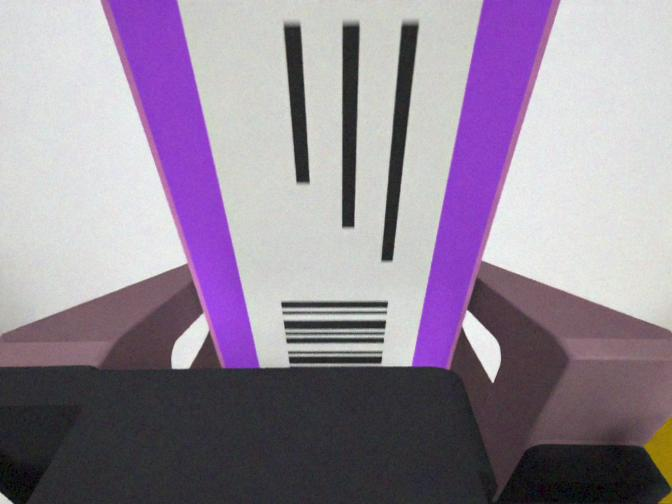

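Scene clock: 400.93 s.
Joint torques (N m): arm1=[2.2 -8.35 8.09 0.77 0.18 0.08] | arm2=[0.79 -11.75 8.38 0.75 0.01 -0.19] | arm3=[-0.56 -27.16 9.47 0.46 -0.26 -0.21] | arm4=[-0.32 -8.29 9.89 0.7 -0.14 -0.02] | arm5=[-1.14 -7.77 7.13 0.06 -0.08 0.06] | arm6=[-0.15 -8.29 8.53 0.01 0 -0.06] | arm7=[-0.79 -7.77 9.73 -0.21 0.01 0.21] | arm8=[1.32 -8.88 9.72 0.13 -0.02 -0.07]
Heat: arm1: hottest joint3_rad 34 °C; arm2: hottest joint3_rad 38 °C; arm3: hottest joint3_rad 36 °C; arm4: hottest joint3_rad 46 °C; arm5: hottest joint3_rad 40 °C; arm6: hottest joint3_rad 35 °C; arm7: hottest joint3_rad 45 °C; arm8: hottest joint3_rad 35 °C.
move: arm3 off_target
Joint velocities: within noise
arm1, arm2, arm4, arm5, arm6, arm7, arm8: as last shown
arm3.joint_positions: joint1_rad=+0.200 joint2_rad=+2.324 joint3_rad=+2.034 joint4_rad=-1.312 joint5_rad=-0.004 joint6_rad=-0.392 gripper_m=+0.05851
arm3.joint_status: not commanded
arm3.hand: x=-0.1965 y=-0.3373 z=+0.7552 quat_wxyz=(+0.005, +1.000, -0.009, +0.016) (m; scene frame)
arm3.hand_target: x=-0.2048 y=-0.3361 z=+0.7651 quat_wxyz=(+0.000, +1.000, +0.000, +0.000) (m; scene frame)
arm3.hand_status: off_target (0.013 m and 2.2 deg from the pose sent, 0.069 m and 2.5 deg at the start)
pictures: none
No camera images: "cameras" was empty.

Scene clock: 401.90 s.
Joint torques (N m): arm1=[2.49 -8.88 8.08 0.64 0.15 0.07] | arm2=[0.79 -11.69 8.39 0.73 0.01 -0.19] | arm3=[-0.62 -24.41 8.88 0.5 -0.27 -0.2] | arm4=[-0.32 -8.35 9.89 0.7 -0.14 -0.02] | arm5=[-1.38 -8 7.17 0.24 -0.08 0] | arm6=[-0.15 -8.23 8.53 0.01 0 -0.06] | arm7=[-0.91 -7.65 9.74 -0.25 0.01 0.22] | arm8=[1.26 -8.76 9.68 0.17 -0.03 -0.08]
Heat: arm1: hottest joint3_rad 34 °C; arm2: hottest joint3_rad 38 °C; arm3: hottest joint3_rad 36 °C; arm4: hottest joint3_rad 46 °C; arm5: hottest joint3_rad 40 °C; arm6: hottest joint3_rad 35 °C; arm7: hottest joint3_rad 45 °C; arm8: hottest joint3_rad 35 °C.
move: arm3 done
Joint velocities: within noise
arm1, arm2, arm4, arm5, arm6, arm7, arm8: as last shown
arm3.joint_positions: joint1_rad=+0.200 joint2_rad=+2.324 joint3_rad=+2.022 joint4_rad=-1.272 joint5_rad=-0.004 joint6_rad=-0.392 gripper_m=+0.05851
arm3.joint_status: not commanded
arm3.hand: x=-0.2014 y=-0.3351 z=+0.7506 quat_wxyz=(+0.000, +1.000, -0.009, +0.003) (m; scene frame)
arm3.hand_target: x=-0.2049 y=-0.3360 z=+0.7442 quat_wxyz=(+0.000, +1.000, +0.000, +0.000) (m; scene frame)
arm3.hand_status: done (0.008 m and 1.1 deg from the pose sent, 0.014 m and 2.2 deg at the start)
pictures: none
No camera images: "cameras" was empty.

Call:
{"fn": "move", "kwargs": {
  "arm3": {"target":[-0.205,-0.336,0.738,0,1,0,0],"speed":0.1},
  "cameras": []
}}

Call:
{"fn": "move", "kwargs": {
  "arm3": {"joints":{"gripper_m":0.09}},
  "cameras": []
}}

Call:
{"fn": "move", "kwargs": {
  "arm3": {"target":[-0.205,-0.336,0.90,0,1,0,0],"speed":0.3},
  "cameras": []
}}

Call:
{"fn": "move", "kwargs": {
  "arm3": {"joints":{"joint2_rad":1.3,"joint3_rad":1.2,"joint4_rad":-1.45}},
  "cameras": []
}}

Call:
{"fn": "move", "kwargs": {
  "arm2": {"target":[-0.191,-0.336,0.84,0,0,1,0],"speed":0.35},
  "cameras": ["arm2_cam_wrist"]
}}

Scene clock: 412.13 s.
Joint torques (N m): arm1=[2.14 -8.59 8.18 0.61 0.16 0.09] | arm2=[0.79 -11.69 8.38 0.73 0.01 -0.18] | arm3=[-0.56 -24.12 8.57 0.73 -0.28 -0.2] | arm4=[-0.26 -8.29 9.89 0.7 -0.14 -0.02] | arm5=[-0.91 -7.82 7.21 0.06 -0.09 -0.01] | arm6=[-0.21 -8.23 8.53 0.02 0 -0.06] | arm7=[-0.91 -7.88 9.76 -0.18 0 0.2] | arm8=[1.49 -8.82 9.76 0.14 -0.01 -0.09]
Heat: arm1: hottest joint3_rad 34 °C; arm2: hottest joint3_rad 38 °C; arm3: hottest joint2_rad 36 °C; arm4: hottest joint3_rad 46 °C; arm5: hottest joint3_rad 40 °C; arm6: hottest joint3_rad 35 °C; arm7: hottest joint3_rad 45 °C; arm8: hottest joint3_rad 35 °C.
move: arm3 off_target
Joint velocities: within noise
arm1, arm2, arm4, arm5, arm6, arm8: as last shown
arm3.joint_positions: joint1_rad=+0.200 joint2_rad=+2.324 joint3_rad=+2.019 joint4_rad=-1.264 joint5_rad=-0.004 joint6_rad=-0.392 gripper_m=+0.05851
arm3.joint_status: not commanded
arm3.hand: x=-0.2023 y=-0.3347 z=+0.7494 quat_wxyz=(-0.001, +1.000, -0.009, +0.001) (m; scene frame)
arm3.hand_target: x=-0.2047 y=-0.3361 z=+0.7381 quat_wxyz=(+0.000, +1.000, +0.000, +0.000) (m; scene frame)
arm3.hand_status: off_target (0.012 m and 1.0 deg from the pose sent, 0.013 m and 1.1 deg at the start)
arm7.joint_positions: joint1_rad=-1.128 joint2_rad=+1.292 joint3_rad=+1.205 joint4_rad=-1.439 joint5_rad=-0.002 joint6_rad=-0.009 gripper_m=+0.09010
arm7.joint_status: not commanded
arm7.hand: x=-0.4969 y=+0.2471 z=+1.0329 quat_wxyz=(-0.014, -0.770, -0.638, +0.016) (m; scene frame)
arm7.hand_target: x=-0.4987 y=+0.2507 z=+1.0280 quat_wxyz=(-0.006, -0.775, -0.632, +0.008) (m; scene frame)
arm7.hand_status: not commanded
pictures: none
No camera images: "cameras" was empty.

Scene clock: 412.77 s.
Joint torques (N m): arm1=[1.96 -8.53 8.17 0.59 0.18 0.08] | arm2=[0.79 -11.69 8.38 0.73 0.01 -0.19] | arm3=[-0.5 -24.23 8.62 0.62 -0.27 -0.2] | arm4=[-0.26 -8.29 9.88 0.7 -0.14 -0.02] | arm5=[-1.14 -8.12 7.2 0.14 -0.05 0.05] | arm6=[-0.21 -8.29 8.51 0.01 0 -0.06] | arm7=[-0.73 -7.88 9.73 -0.17 0 0.22] | arm8=[1.67 -9.17 9.69 0.1 -0.02 -0.09]
Heat: arm1: hottest joint3_rad 34 °C; arm2: hottest joint3_rad 38 °C; arm3: hottest joint2_rad 36 °C; arm4: hottest joint3_rad 46 °C; arm5: hottest joint3_rad 40 °C; arm6: hottest joint3_rad 35 °C; arm7: hottest joint3_rad 45 °C; arm8: hottest joint3_rad 35 °C.
move: arm3 done
Joint velocities: within noise
arm1, arm2, arm4, arm5, arm6, arm7, arm8: as last shown
arm3.joint_positions: joint1_rad=+0.200 joint2_rad=+2.324 joint3_rad=+2.019 joint4_rad=-1.260 joint5_rad=-0.004 joint6_rad=-0.392 gripper_m=+0.08988
arm3.joint_status: all done
arm3.hand: x=-0.2031 y=-0.3344 z=+0.7491 quat_wxyz=(-0.002, +1.000, -0.009, +0.000) (m; scene frame)
arm3.hand_target: x=-0.2047 y=-0.3361 z=+0.7382 quat_wxyz=(+0.000, +1.000, +0.000, +0.000) (m; scene frame)
arm3.hand_status: not commanded
pictures: none
No camera images: "cameras" was empty.

Scene clock: 414.47 s.
Joint torques (N m): arm1=[2.32 -8.41 8.12 0.66 0.14 0.06] | arm2=[0.85 -11.69 8.38 0.73 0.01 -0.18] | arm3=[-0.73 -25 14.26 -0.25 -0.26 -0.22] | arm4=[-0.32 -8.29 9.89 0.7 -0.14 -0.02] | arm5=[-1.14 -7.94 7.17 0.08 -0.06 0.02] | arm6=[-0.15 -8.23 8.51 0.01 0 -0.06] | arm7=[-0.79 -7.88 9.73 -0.2 -0.01 0.21] | arm8=[1.44 -8.94 9.69 0.08 -0.03 -0.07]
Heat: arm1: hottest joint3_rad 34 °C; arm2: hottest joint3_rad 38 °C; arm3: hottest joint2_rad 36 °C; arm4: hottest joint3_rad 46 °C; arm5: hottest joint3_rad 40 °C; arm6: hottest joint3_rad 35 °C; arm7: hottest joint3_rad 45 °C; arm8: hottest joint3_rad 35 °C.
move: arm3 off_target
Joint velocities: within noise
arm1, arm2, arm4, arm5, arm6, arm7, arm8: as last shown
arm3.joint_positions: joint1_rad=+0.200 joint2_rad=+2.250 joint3_rad=+2.230 joint4_rad=-1.591 joint5_rad=-0.004 joint6_rad=-0.393 gripper_m=+0.08997
arm3.joint_status: not commanded
arm3.hand: x=-0.1931 y=-0.3398 z=+0.8787 quat_wxyz=(+0.007, +1.000, -0.009, +0.021) (m; scene frame)
arm3.hand_target: x=-0.2039 y=-0.3364 z=+0.9001 quat_wxyz=(-0.001, +1.000, +0.000, -0.001) (m; scene frame)
arm3.hand_status: off_target (0.025 m and 2.7 deg from the pose sent, 0.151 m and 1.0 deg at the start; pose on its path clipped on 10 of 51 steps)
pictures: none
No camera images: "cameras" was empty.

Scene clock: 416.17 s.
Joint torques (N m): arm1=[2.55 -8.12 8.12 0.49 0.17 0.09] | arm2=[0.79 -11.69 8.38 0.75 0 -0.18] | arm3=[-0.62 -11.75 9.62 0.51 -0.26 -0.21] | arm4=[-0.32 -8.29 9.88 0.7 -0.14 -0.02] | arm5=[-1.08 -8.06 7.23 0.05 -0.06 0.03] | arm6=[-0.21 -8.23 8.51 0.02 0.01 -0.06] | arm7=[-0.79 -7.71 9.76 -0.2 0.01 0.19] | arm8=[1.49 -8.76 9.73 0.1 -0.02 -0.07]
Heat: arm1: hottest joint3_rad 34 °C; arm2: hottest joint3_rad 38 °C; arm3: hottest joint2_rad 36 °C; arm4: hottest joint3_rad 46 °C; arm5: hottest joint3_rad 40 °C; arm6: hottest joint3_rad 35 °C; arm7: hottest joint3_rad 45 °C; arm8: hottest joint3_rad 35 °C.
move: arm3 done
Joint velocities: within noise
arm1, arm2, arm4, arm5, arm6, arm7, arm8: as last shown
arm3.joint_positions: joint1_rad=+0.200 joint2_rad=+1.304 joint3_rad=+1.195 joint4_rad=-1.461 joint5_rad=-0.004 joint6_rad=-0.394 gripper_m=+0.08997
arm3.joint_status: all done
arm3.hand: x=+0.0972 y=-0.4668 z=+0.9770 quat_wxyz=(-0.001, +1.000, -0.008, +0.002) (m; scene frame)
arm3.hand_target: x=+0.0933 y=-0.4660 z=+0.9803 quat_wxyz=(-0.004, +1.000, +0.000, -0.008) (m; scene frame)
arm3.hand_status: not commanded
pictures: none
No camera images: "cameras" was empty.

Scene clock: 418.53 s.
Joint torques (N m): arm1=[2.32 -8.29 8.17 0.59 0.18 0.06] | arm2=[0.79 -25.82 11.82 0.16 0.01 -0.19] | arm3=[-0.56 -11.34 9.61 0.53 -0.26 -0.21] | arm4=[-0.26 -8.35 9.88 0.72 -0.14 -0.02] | arm5=[-1.61 -7.88 7.24 0.02 -0.06 0.03] | arm6=[-0.15 -8.23 8.53 0.01 0 -0.06] | arm7=[-0.97 -7.77 9.73 -0.2 0.03 0.19] | arm8=[1.2 -8.94 9.76 0.14 -0.02 -0.09]
Heat: arm1: hottest joint3_rad 34 °C; arm2: hottest joint3_rad 38 °C; arm3: hottest joint2_rad 36 °C; arm4: hottest joint3_rad 46 °C; arm5: hottest joint3_rad 40 °C; arm6: hottest joint3_rad 35 °C; arm7: hottest joint3_rad 45 °C; arm8: hottest joint3_rad 35 °C.
move: arm2 off_target
Joint velocities: within noise
arm1, arm3, arm4, arm5, arm6, arm7, arm8: as last shown
arm2.joint_positions: joint1_rad=-2.078 joint2_rad=+2.361 joint3_rad=+2.198 joint4_rad=-1.421 joint5_rad=+0.002 joint6_rad=+0.422 gripper_m=+0.08992
arm2.joint_status: not commanded
arm2.hand: x=-0.1983 y=-0.3447 z=+0.8384 quat_wxyz=(+0.006, -0.010, -1.000, +0.003) (m; scene frame)
arm2.hand_target: x=-0.1915 y=-0.3363 z=+0.8399 quat_wxyz=(-0.001, +0.000, -1.000, +0.000) (m; scene frame)
arm2.hand_status: off_target (0.011 m and 1.3 deg from the pose sent, 0.398 m and 1.2 deg at the start)
pictures: arm2_cam_wrist
camera_calibration:
arm2_cam_wrist: T_world_to_cam=[[-0.0250632, -0.999515, 0.0184966, -0.366181], [-0.805013, 0.0311495, 0.592439, -0.641145], [-0.592727, -0.000041608, -0.805403, 0.67825], [0, 0, 0, 1]] pos_world=[-0.123291, -0.346004, 0.932877]

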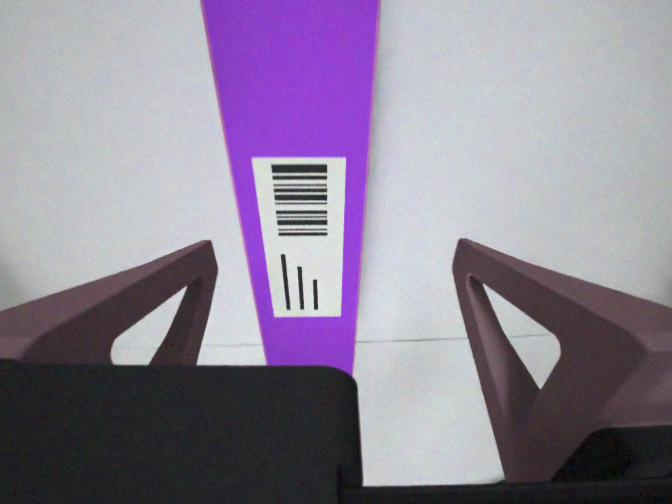

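Call:
{"fn": "move", "kwargs": {
  "arm2": {"target":[-0.204,-0.319,0.80,0,0,1,0],"speed":0.2},
  "cameras": ["arm2_cam_wrist"]
}}

Call:
{"fn": "move", "kwargs": {
  "arm2": {"target":[-0.204,-0.319,0.746,0,0,1,0],"speed":0.15},
  "cameras": []
}}

Call:
{"fn": "move", "kwargs": {
  "arm2": {"joints":{"gripper_m":0.05}},
  "cameras": ["arm2_cam_wrist"]
}}

Call:
{"fn": "move", "kwargs": {
  "arm2": {"target":[-0.204,-0.322,0.90,0,0,1,0],"speed":0.3},
  "cameras": []
}}

Call:
{"fn": "move", "kwargs": {
  "arm2": {"joints":{"joint2_rad":1.3,"joint3_rad":1.2,"joint4_rad":-1.45}},
  "cameras": []
}}

Call:
{"fn": "move", "kwargs": {
  "arm2": {"joints":{"joint1_rad":-1.365,"joint6_rad":-0.12}},
  "cameras": ["arm2_cam_wrist"]
}}

Call:
{"fn": "move", "kwargs": {
  "arm2": {"target":[-0.546,0.008,0.86,0,-0.5807,0.8141,0],"speed":0.35},
  "cameras": []
}}

Call:
{"fn": "move", "kwargs": {
  "arm2": {"target":[-0.546,0.008,0.765,0,-0.5807,0.8141,0],"speed":0.2},
  "cameras": ["cam_arm2"]
}}

Call:
{"fn": "move", "kwargs": {
  "arm2": {"target":[-0.546,0.008,0.742,0,-0.5807,0.8141,0],"speed":0.1},
  "cameras": []
}}

Scene clock: 435.83 s.
Joint torques (N m): arm1=[2.14 -8.35 8.1 0.64 0.16 0.1] | arm2=[0.62 -26.17 8.28 0.92 0 0.08] | arm3=[-0.62 -11.16 9.62 0.51 -0.27 -0.22] | arm4=[-0.26 -8.29 9.88 0.7 -0.14 -0.02] | arm5=[-0.97 -7.82 7.27 0.18 -0.06 0.03] | arm6=[-0.21 -8.23 8.51 0.01 0 -0.06] | arm7=[-0.79 -7.77 9.77 -0.21 0 0.21] | arm8=[1.32 -8.82 9.8 0.09 -0.01 -0.07]
Heat: arm1: hottest joint3_rad 34 °C; arm2: hottest joint3_rad 40 °C; arm3: hottest joint2_rad 35 °C; arm4: hottest joint3_rad 46 °C; arm5: hottest joint3_rad 40 °C; arm6: hottest joint3_rad 35 °C; arm7: hottest joint3_rad 45 °C; arm8: hottest joint3_rad 35 °C.
move: arm2 off_target
Joint velocities: within noise
arm1.joint_positions: joint1_rad=-1.542 joint2_rad=+1.302 joint3_rad=+1.208 joint4_rad=-1.458 joint5_rad=+0.004 joint6_rad=+0.011 gripper_m=+0.08989
arm1.joint_status: not commanded
arm1.hand: x=-2.2961 y=-0.9463 z=+1.0011 quat_wxyz=(-0.009, -0.835, -0.550, +0.011) (m; scene frame)
arm1.hand_target: x=-2.2924 y=-0.9474 z=+0.9987 quat_wxyz=(-0.008, -0.834, -0.552, +0.012) (m; scene frame)
arm1.hand_status: not commanded
arm2.joint_positions: joint1_rad=-2.044 joint2_rad=+2.376 joint3_rad=+2.159 joint4_rad=-1.347 joint5_rad=+0.002 joint6_rad=+0.425 gripper_m=+0.08992
arm2.joint_status: not commanded
arm2.hand: x=-0.2046 y=-0.3203 z=+0.8133 quat_wxyz=(-0.003, +0.006, -1.000, -0.001) (m; scene frame)
arm2.hand_target: x=-0.2042 y=-0.3192 z=+0.8001 quat_wxyz=(+0.000, +0.000, -1.000, +0.000) (m; scene frame)
arm2.hand_status: off_target (0.013 m and 0.8 deg from the pose sent, 0.047 m and 1.3 deg at the start)
arm3, arm7: as last shown
arm4.joint_positions: joint1_rad=-1.884 joint2_rad=+1.306 joint3_rad=+1.204 joint4_rad=-1.460 joint5_rad=-0.013 joint6_rad=-0.009 gripper_m=+0.08991
arm4.joint_status: not commanded
arm4.hand: x=+1.9126 y=-0.9055 z=+0.9829 quat_wxyz=(-0.004, -0.445, -0.895, +0.003) (m; scene frame)
arm4.hand_target: x=+1.9131 y=-0.9062 z=+0.9836 quat_wxyz=(-0.010, -0.442, -0.897, +0.005) (m; scene frame)
arm4.hand_status: not commanded
arm5.joint_positions: joint1_rad=+1.514 joint2_rad=+1.307 joint3_rad=+1.193 joint4_rad=-1.443 joint5_rad=+0.000 joint6_rad=-0.008 gripper_m=+0.08988
arm5.joint_status: not commanded
arm5.hand: x=+2.0475 y=+0.2899 z=+1.0124 quat_wxyz=(+0.003, +0.808, +0.590, -0.002) (m; scene frame)
arm5.hand_target: x=+2.0456 y=+0.2910 z=+1.0173 quat_wxyz=(+0.004, +0.811, +0.585, -0.005) (m; scene frame)
arm5.hand_status: not commanded
arm6.joint_positions: joint1_rad=-1.225 joint2_rad=+1.318 joint3_rad=+1.197 joint4_rad=-1.445 joint5_rad=+0.000 joint6_rad=-0.007 gripper_m=+0.08989
arm6.joint_status: not commanded
arm6.hand: x=+0.7496 y=+0.2690 z=+1.0394 quat_wxyz=(-0.001, -0.795, -0.607, +0.002) (m; scene frame)
arm6.hand_target: x=+0.7523 y=+0.2704 z=+1.0469 quat_wxyz=(-0.006, -0.794, -0.608, +0.008) (m; scene frame)
arm6.hand_status: not commanded
arm8.joint_positions: joint1_rad=+0.373 joint2_rad=+1.300 joint3_rad=+1.202 joint4_rad=-1.457 joint5_rad=-0.001 joint6_rad=+0.006 gripper_m=+0.08993
arm8.joint_status: not commanded
arm8.hand: x=-1.7469 y=+0.2954 z=+0.9882 quat_wxyz=(-0.006, -0.786, -0.618, +0.006) (m; scene frame)
arm8.hand_target: x=-1.7492 y=+0.2949 z=+0.9874 quat_wxyz=(-0.007, -0.786, -0.618, +0.009) (m; scene frame)
arm8.hand_status: not commanded
pictures: arm2_cam_wrist
camera_calibration:
arm2_cam_wrist: T_world_to_cam=[[0.00707379, -0.999922, 0.0102459, -0.328342], [-0.816145, 0.000147308, 0.577847, -0.632454], [-0.577803, -0.0124497, -0.816081, 0.662124], [0, 0, 0, 1]] pos_world=[-0.131274, -0.31998, 0.909172]

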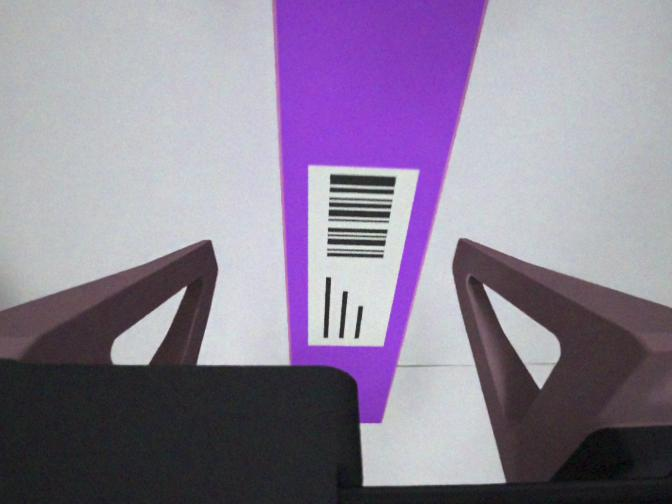

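Scene clock: 436.97 s.
Joint torques (N m): arm1=[2.37 -8.41 8.09 0.59 0.19 0.09] | arm2=[0.26 -26.58 8.39 0.92 0 0.07] | arm3=[-0.56 -11.16 9.57 0.53 -0.26 -0.21] | arm4=[-0.32 -8.35 9.89 0.72 -0.14 -0.02] | arm5=[-1.03 -8.29 7.27 -0.06 -0.07 -0.01] | arm6=[-0.15 -8.23 8.5 0.01 0 -0.06] | arm7=[-0.79 -7.94 9.8 -0.23 0 0.2] | arm8=[1.38 -9 9.73 0.14 -0.01 -0.09]
Heat: arm1: hottest joint3_rad 34 °C; arm2: hottest joint3_rad 40 °C; arm3: hottest joint2_rad 35 °C; arm4: hottest joint3_rad 46 °C; arm5: hottest joint3_rad 40 °C; arm6: hottest joint3_rad 35 °C; arm7: hottest joint3_rad 45 °C; arm8: hottest joint3_rad 35 °C.
move: arm2 done
Joint velocities: within noise
arm1, arm3, arm4, arm5, arm6, arm7, arm8: as last shown
arm2.joint_positions: joint1_rad=-2.044 joint2_rad=+2.436 joint3_rad=+2.108 joint4_rad=-1.248 joint5_rad=+0.002 joint6_rad=+0.425 gripper_m=+0.08992
arm2.joint_status: not commanded
arm2.hand: x=-0.2065 y=-0.3211 z=+0.7531 quat_wxyz=(+0.002, +0.006, -1.000, +0.001) (m; scene frame)
arm2.hand_target: x=-0.2041 y=-0.3192 z=+0.7462 quat_wxyz=(+0.000, +0.000, -1.000, +0.000) (m; scene frame)
arm2.hand_status: done (0.008 m and 0.8 deg from the pose sent, 0.067 m and 0.8 deg at the start)
pictures: none
No camera images: "cameras" was empty.

Scene clock: 437.57 s.
Joint torques (N m): arm1=[2.14 -8.35 8.03 0.61 0.17 0.07] | arm2=[0.32 -26.87 8.47 0.9 0.01 0.07] | arm3=[-0.5 -11.28 9.63 0.51 -0.26 -0.22] | arm4=[-0.26 -8.29 9.89 0.72 -0.14 -0.02] | arm5=[-1.55 -7.88 7.19 0.14 -0.08 0.05] | arm6=[-0.15 -8.23 8.53 0.02 0.01 -0.06] | arm7=[-0.79 -7.77 9.8 -0.24 0.02 0.2] | arm8=[1.61 -8.88 9.78 0.14 -0.01 -0.09]
Heat: arm1: hottest joint3_rad 34 °C; arm2: hottest joint3_rad 40 °C; arm3: hottest joint2_rad 35 °C; arm4: hottest joint3_rad 46 °C; arm5: hottest joint3_rad 40 °C; arm6: hottest joint3_rad 35 °C; arm7: hottest joint3_rad 45 °C; arm8: hottest joint3_rad 35 °C.
move: arm2 off_target
Joint velocities: within noise
arm1, arm3, arm4, arm5, arm6, arm7, arm8: as last shown
arm2.joint_positions: joint1_rad=-2.044 joint2_rad=+2.436 joint3_rad=+2.108 joint4_rad=-1.248 joint5_rad=+0.002 joint6_rad=+0.425 gripper_m=+0.05868
arm2.joint_status: gripper_m off_target (ended at +0.05872, target +0.05000)
arm2.hand: x=-0.2065 y=-0.3210 z=+0.7531 quat_wxyz=(+0.002, +0.006, -1.000, +0.001) (m; scene frame)
arm2.hand_target: x=-0.2040 y=-0.3191 z=+0.7462 quat_wxyz=(+0.000, +0.000, -1.000, +0.000) (m; scene frame)
arm2.hand_status: not commanded
pictures: arm2_cam_wrist
camera_calibration:
arm2_cam_wrist: T_world_to_cam=[[0.0068417, -0.999867, 0.01483, -0.331947], [-0.809813, 0.00316039, 0.58668, -0.603594], [-0.586649, -0.0160234, -0.809683, 0.604065], [0, 0, 0, 1]] pos_world=[-0.132153, -0.320316, 0.848141]

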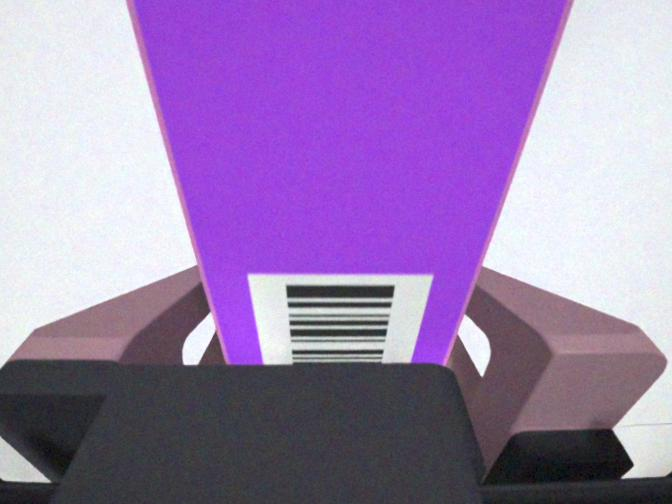

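Scene clock: 439.20 s.
Joint torques (N m): arm1=[2.2 -8.47 8.09 0.61 0.18 0.09] | arm2=[0.03 -25.93 11.9 0.13 0.01 0.03] | arm3=[-0.62 -11.34 9.59 0.54 -0.26 -0.21] | arm4=[-0.26 -8.35 9.89 0.7 -0.14 -0.02] | arm5=[-1.38 -7.77 7.2 0.03 -0.1 0.02] | arm6=[-0.09 -8.18 8.51 0.02 0 -0.06] | arm7=[-0.79 -7.77 9.72 -0.2 0 0.22] | arm8=[1.49 -8.88 9.68 0.1 -0.01 -0.09]
Heat: arm1: hottest joint3_rad 34 °C; arm2: hottest joint3_rad 40 °C; arm3: hottest joint2_rad 35 °C; arm4: hottest joint3_rad 46 °C; arm5: hottest joint3_rad 40 °C; arm6: hottest joint3_rad 35 °C; arm7: hottest joint3_rad 45 °C; arm8: hottest joint3_rad 35 °C.
move: arm2 done
Joint velocities: within noise
arm1, arm3, arm4, arm5, arm6, arm8: as last shown
arm2.joint_positions: joint1_rad=-2.044 joint2_rad=+2.321 joint3_rad=+2.275 joint4_rad=-1.541 joint5_rad=+0.002 joint6_rad=+0.425 gripper_m=+0.05868
arm2.joint_status: not commanded
arm2.hand: x=-0.2131 y=-0.3243 z=+0.8955 quat_wxyz=(+0.007, +0.006, -1.000, +0.004) (m; scene frame)
arm2.hand_target: x=-0.2044 y=-0.3223 z=+0.9000 quat_wxyz=(+0.000, +0.000, -1.000, +0.000) (m; scene frame)
arm2.hand_status: done (0.010 m and 1.2 deg from the pose sent, 0.147 m and 0.8 deg at the start; pose on its path clipped on 5 of 49 steps)
arm7.joint_positions: joint1_rad=-1.128 joint2_rad=+1.292 joint3_rad=+1.205 joint4_rad=-1.439 joint5_rad=-0.002 joint6_rad=-0.009 gripper_m=+0.09010
arm7.joint_status: not commanded
arm7.hand: x=-0.4969 y=+0.2471 z=+1.0329 quat_wxyz=(-0.014, -0.770, -0.638, +0.016) (m; scene frame)
arm7.hand_target: x=-0.4987 y=+0.2507 z=+1.0280 quat_wxyz=(-0.006, -0.775, -0.632, +0.008) (m; scene frame)
arm7.hand_status: not commanded
pictures: none
No camera images: "cameras" was empty.

Scene clock: 440.87 s.
Joint torques (N m): arm1=[2.2 -8.59 8.05 0.65 0.17 0.06] | arm2=[-0.03 -11.46 8.54 0.73 0.01 0.03] | arm3=[-0.62 -11.28 9.61 0.53 -0.25 -0.21] | arm4=[-0.32 -8.29 9.89 0.72 -0.14 -0.02] | arm5=[-1.26 -7.36 7.36 0.08 -0.1 0.02] | arm6=[-0.15 -8.18 8.53 0.01 0.01 -0.06] | arm7=[-0.85 -7.71 9.72 -0.2 0.01 0.22] | arm8=[1.49 -8.94 9.69 0.1 -0.01 -0.09]
Heat: arm1: hottest joint3_rad 34 °C; arm2: hottest joint3_rad 40 °C; arm3: hottest joint2_rad 35 °C; arm4: hottest joint3_rad 46 °C; arm5: hottest joint3_rad 40 °C; arm6: hottest joint3_rad 35 °C; arm7: hottest joint3_rad 45 °C; arm8: hottest joint3_rad 35 °C.
move: arm2 done
Joint velocities: within noise
arm1, arm3, arm4, arm5, arm6, arm7, arm8: as last shown
arm2.joint_positions: joint1_rad=-2.044 joint2_rad=+1.307 joint3_rad=+1.197 joint4_rad=-1.455 joint5_rad=+0.002 joint6_rad=+0.425 gripper_m=+0.05868
arm2.joint_status: all done
arm2.hand: x=-0.5188 y=-0.4673 z=+1.0235 quat_wxyz=(-0.003, +0.006, -1.000, -0.001) (m; scene frame)
arm2.hand_target: x=-0.5172 y=-0.4675 z=+1.0269 quat_wxyz=(-0.009, +0.000, -1.000, -0.005) (m; scene frame)
arm2.hand_status: not commanded
pictures: none
No camera images: "cameras" was empty.

Scene clock: 442.53 s.
Joint torques (N m): arm1=[2.37 -8.47 8.09 0.65 0.16 0.08] | arm2=[0.67 -11.75 8.55 0.75 -0.03 -0.2] | arm3=[-0.5 -11.28 9.61 0.55 -0.26 -0.21] | arm4=[-0.32 -8.35 9.89 0.72 -0.14 -0.02] | arm5=[-0.79 -7.71 7.39 0.02 -0.08 -0.02] | arm6=[-0.15 -8.23 8.53 0.02 0 -0.06] | arm7=[-0.85 -7.77 9.78 -0.2 0 0.2] | arm8=[1.44 -8.82 9.65 0.12 -0.02 -0.09]
Heat: arm1: hottest joint3_rad 34 °C; arm2: hottest joint3_rad 40 °C; arm3: hottest joint2_rad 34 °C; arm4: hottest joint3_rad 46 °C; arm5: hottest joint3_rad 40 °C; arm6: hottest joint3_rad 35 °C; arm7: hottest joint3_rad 45 °C; arm8: hottest joint3_rad 35 °C.
move: arm2 done
Joint velocities: within noise
arm1, arm3, arm4, arm5, arm6, arm7, arm8: as last shown
arm2.joint_positions: joint1_rad=-1.370 joint2_rad=+1.307 joint3_rad=+1.197 joint4_rad=-1.455 joint5_rad=+0.002 joint6_rad=-0.106 gripper_m=+0.05875
arm2.joint_status: all done
arm2.hand: x=-0.6892 y=-0.2923 z=+1.0238 quat_wxyz=(-0.003, +0.572, -0.821, -0.001) (m; scene frame)
arm2.hand_target: x=-0.6904 y=-0.2901 z=+1.0272 quat_wxyz=(-0.010, +0.579, -0.815, -0.005) (m; scene frame)
arm2.hand_status: not commanded
pictures: arm2_cam_wrist
camera_calibration:
arm2_cam_wrist: T_world_to_cam=[[0.936016, -0.351681, 0.0139712, 0.526794], [-0.294456, -0.760728, 0.578436, -1.01306], [-0.192797, -0.545539, -0.815608, 0.663232], [0, 0, 0, 1]] pos_world=[-0.66352, -0.223582, 1.11957]

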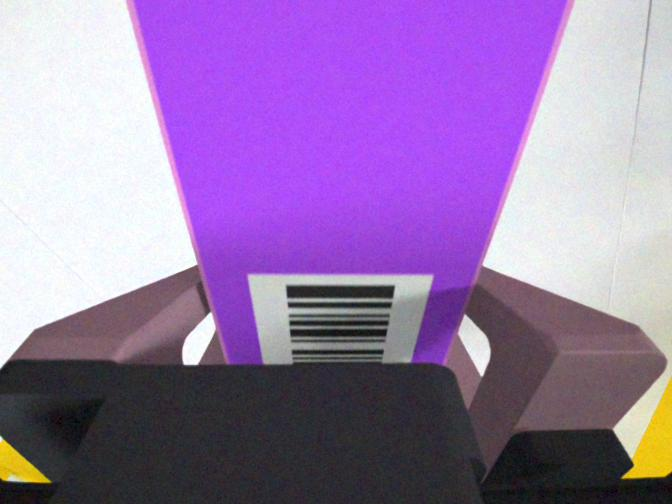

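Scene clock: 444.80 s.
Joint torques (N m): arm1=[2.26 -8.23 8.12 0.7 0.18 0.08] | arm2=[0.79 -25.58 11.88 0.14 -0.04 -0.19] | arm3=[-0.56 -11.28 9.58 0.5 -0.26 -0.21] | arm4=[-0.32 -8.29 9.89 0.7 -0.14 -0.02] | arm5=[-1.32 -7.71 7.3 0.14 -0.07 0.03] | arm6=[-0.09 -8.29 8.53 0.02 0.01 -0.06] | arm7=[-0.79 -7.82 9.78 -0.21 0.01 0.2] | arm8=[1.49 -9 9.73 0.14 -0.03 -0.11]
Heat: arm1: hottest joint3_rad 34 °C; arm2: hottest joint3_rad 40 °C; arm3: hottest joint2_rad 34 °C; arm4: hottest joint3_rad 46 °C; arm5: hottest joint3_rad 40 °C; arm6: hottest joint3_rad 35 °C; arm7: hottest joint3_rad 45 °C; arm8: hottest joint3_rad 35 °C.
move: arm2 off_target
Joint velocities: within noise
arm1, arm4, arm5, arm6, arm7, arm8: as last shown
arm2.joint_positions: joint1_rad=-1.370 joint2_rad=+2.283 joint3_rad=+2.093 joint4_rad=-1.402 joint5_rad=+0.002 joint6_rad=-0.108 gripper_m=+0.05875
arm2.joint_status: not commanded
arm2.hand: x=-0.5468 y=-0.0049 z=+0.8524 quat_wxyz=(+0.009, +0.572, -0.820, +0.006) (m; scene frame)
arm2.hand_target: x=-0.5462 y=+0.0074 z=+0.8601 quat_wxyz=(-0.001, +0.581, -0.814, +0.000) (m; scene frame)
arm2.hand_status: off_target (0.015 m and 1.7 deg from the pose sent, 0.371 m and 1.3 deg at the start)
arm3.joint_positions: joint1_rad=+0.200 joint2_rad=+1.304 joint3_rad=+1.195 joint4_rad=-1.461 joint5_rad=-0.004 joint6_rad=-0.394 gripper_m=+0.08997
arm3.joint_status: not commanded
arm3.hand: x=+0.0972 y=-0.4668 z=+0.9770 quat_wxyz=(-0.001, +1.000, -0.008, +0.002) (m; scene frame)
arm3.hand_target: x=+0.0933 y=-0.4660 z=+0.9803 quat_wxyz=(-0.004, +1.000, +0.000, -0.008) (m; scene frame)
arm3.hand_status: not commanded
pictures: none
No camera images: "cameras" was empty.

Scene clock: 446.07 s.
Joint torques (N m): arm1=[2.26 -8.64 8.08 0.58 0.16 0.05] | arm2=[0.79 -27.22 8.87 0.84 -0.04 -0.19] | arm3=[-0.62 -11.34 9.59 0.49 -0.26 -0.22] | arm4=[-0.32 -8.29 9.88 0.7 -0.14 -0.02] | arm5=[-1.61 -8.12 7.27 0.01 -0.09 0.03] | arm6=[-0.21 -8.23 8.51 -0.01 0 -0.06] | arm7=[-0.79 -7.77 9.78 -0.23 0 0.2] | arm8=[1.55 -8.76 9.8 0.23 -0.02 -0.08]
Heat: arm1: hottest joint3_rad 34 °C; arm2: hottest joint3_rad 40 °C; arm3: hottest joint2_rad 34 °C; arm4: hottest joint3_rad 46 °C; arm5: hottest joint3_rad 40 °C; arm6: hottest joint3_rad 35 °C; arm7: hottest joint3_rad 45 °C; arm8: hottest joint3_rad 35 °C.
move: arm2 done
Joint velocities: within noise
arm1, arm3, arm4, arm5, arm6, arm7, arm8: as last shown
arm2.joint_positions: joint1_rad=-1.370 joint2_rad=+2.380 joint3_rad=+2.022 joint4_rad=-1.236 joint5_rad=+0.002 joint6_rad=-0.109 gripper_m=+0.05875
arm2.joint_status: not commanded
arm2.hand: x=-0.5448 y=-0.0008 z=+0.7611 quat_wxyz=(+0.010, +0.572, -0.820, +0.006) (m; scene frame)
arm2.hand_target: x=-0.5459 y=+0.0079 z=+0.7652 quat_wxyz=(+0.000, +0.581, -0.814, +0.000) (m; scene frame)
arm2.hand_status: done (0.010 m and 1.7 deg from the pose sent, 0.088 m and 1.7 deg at the start)
pictures: cam_arm2

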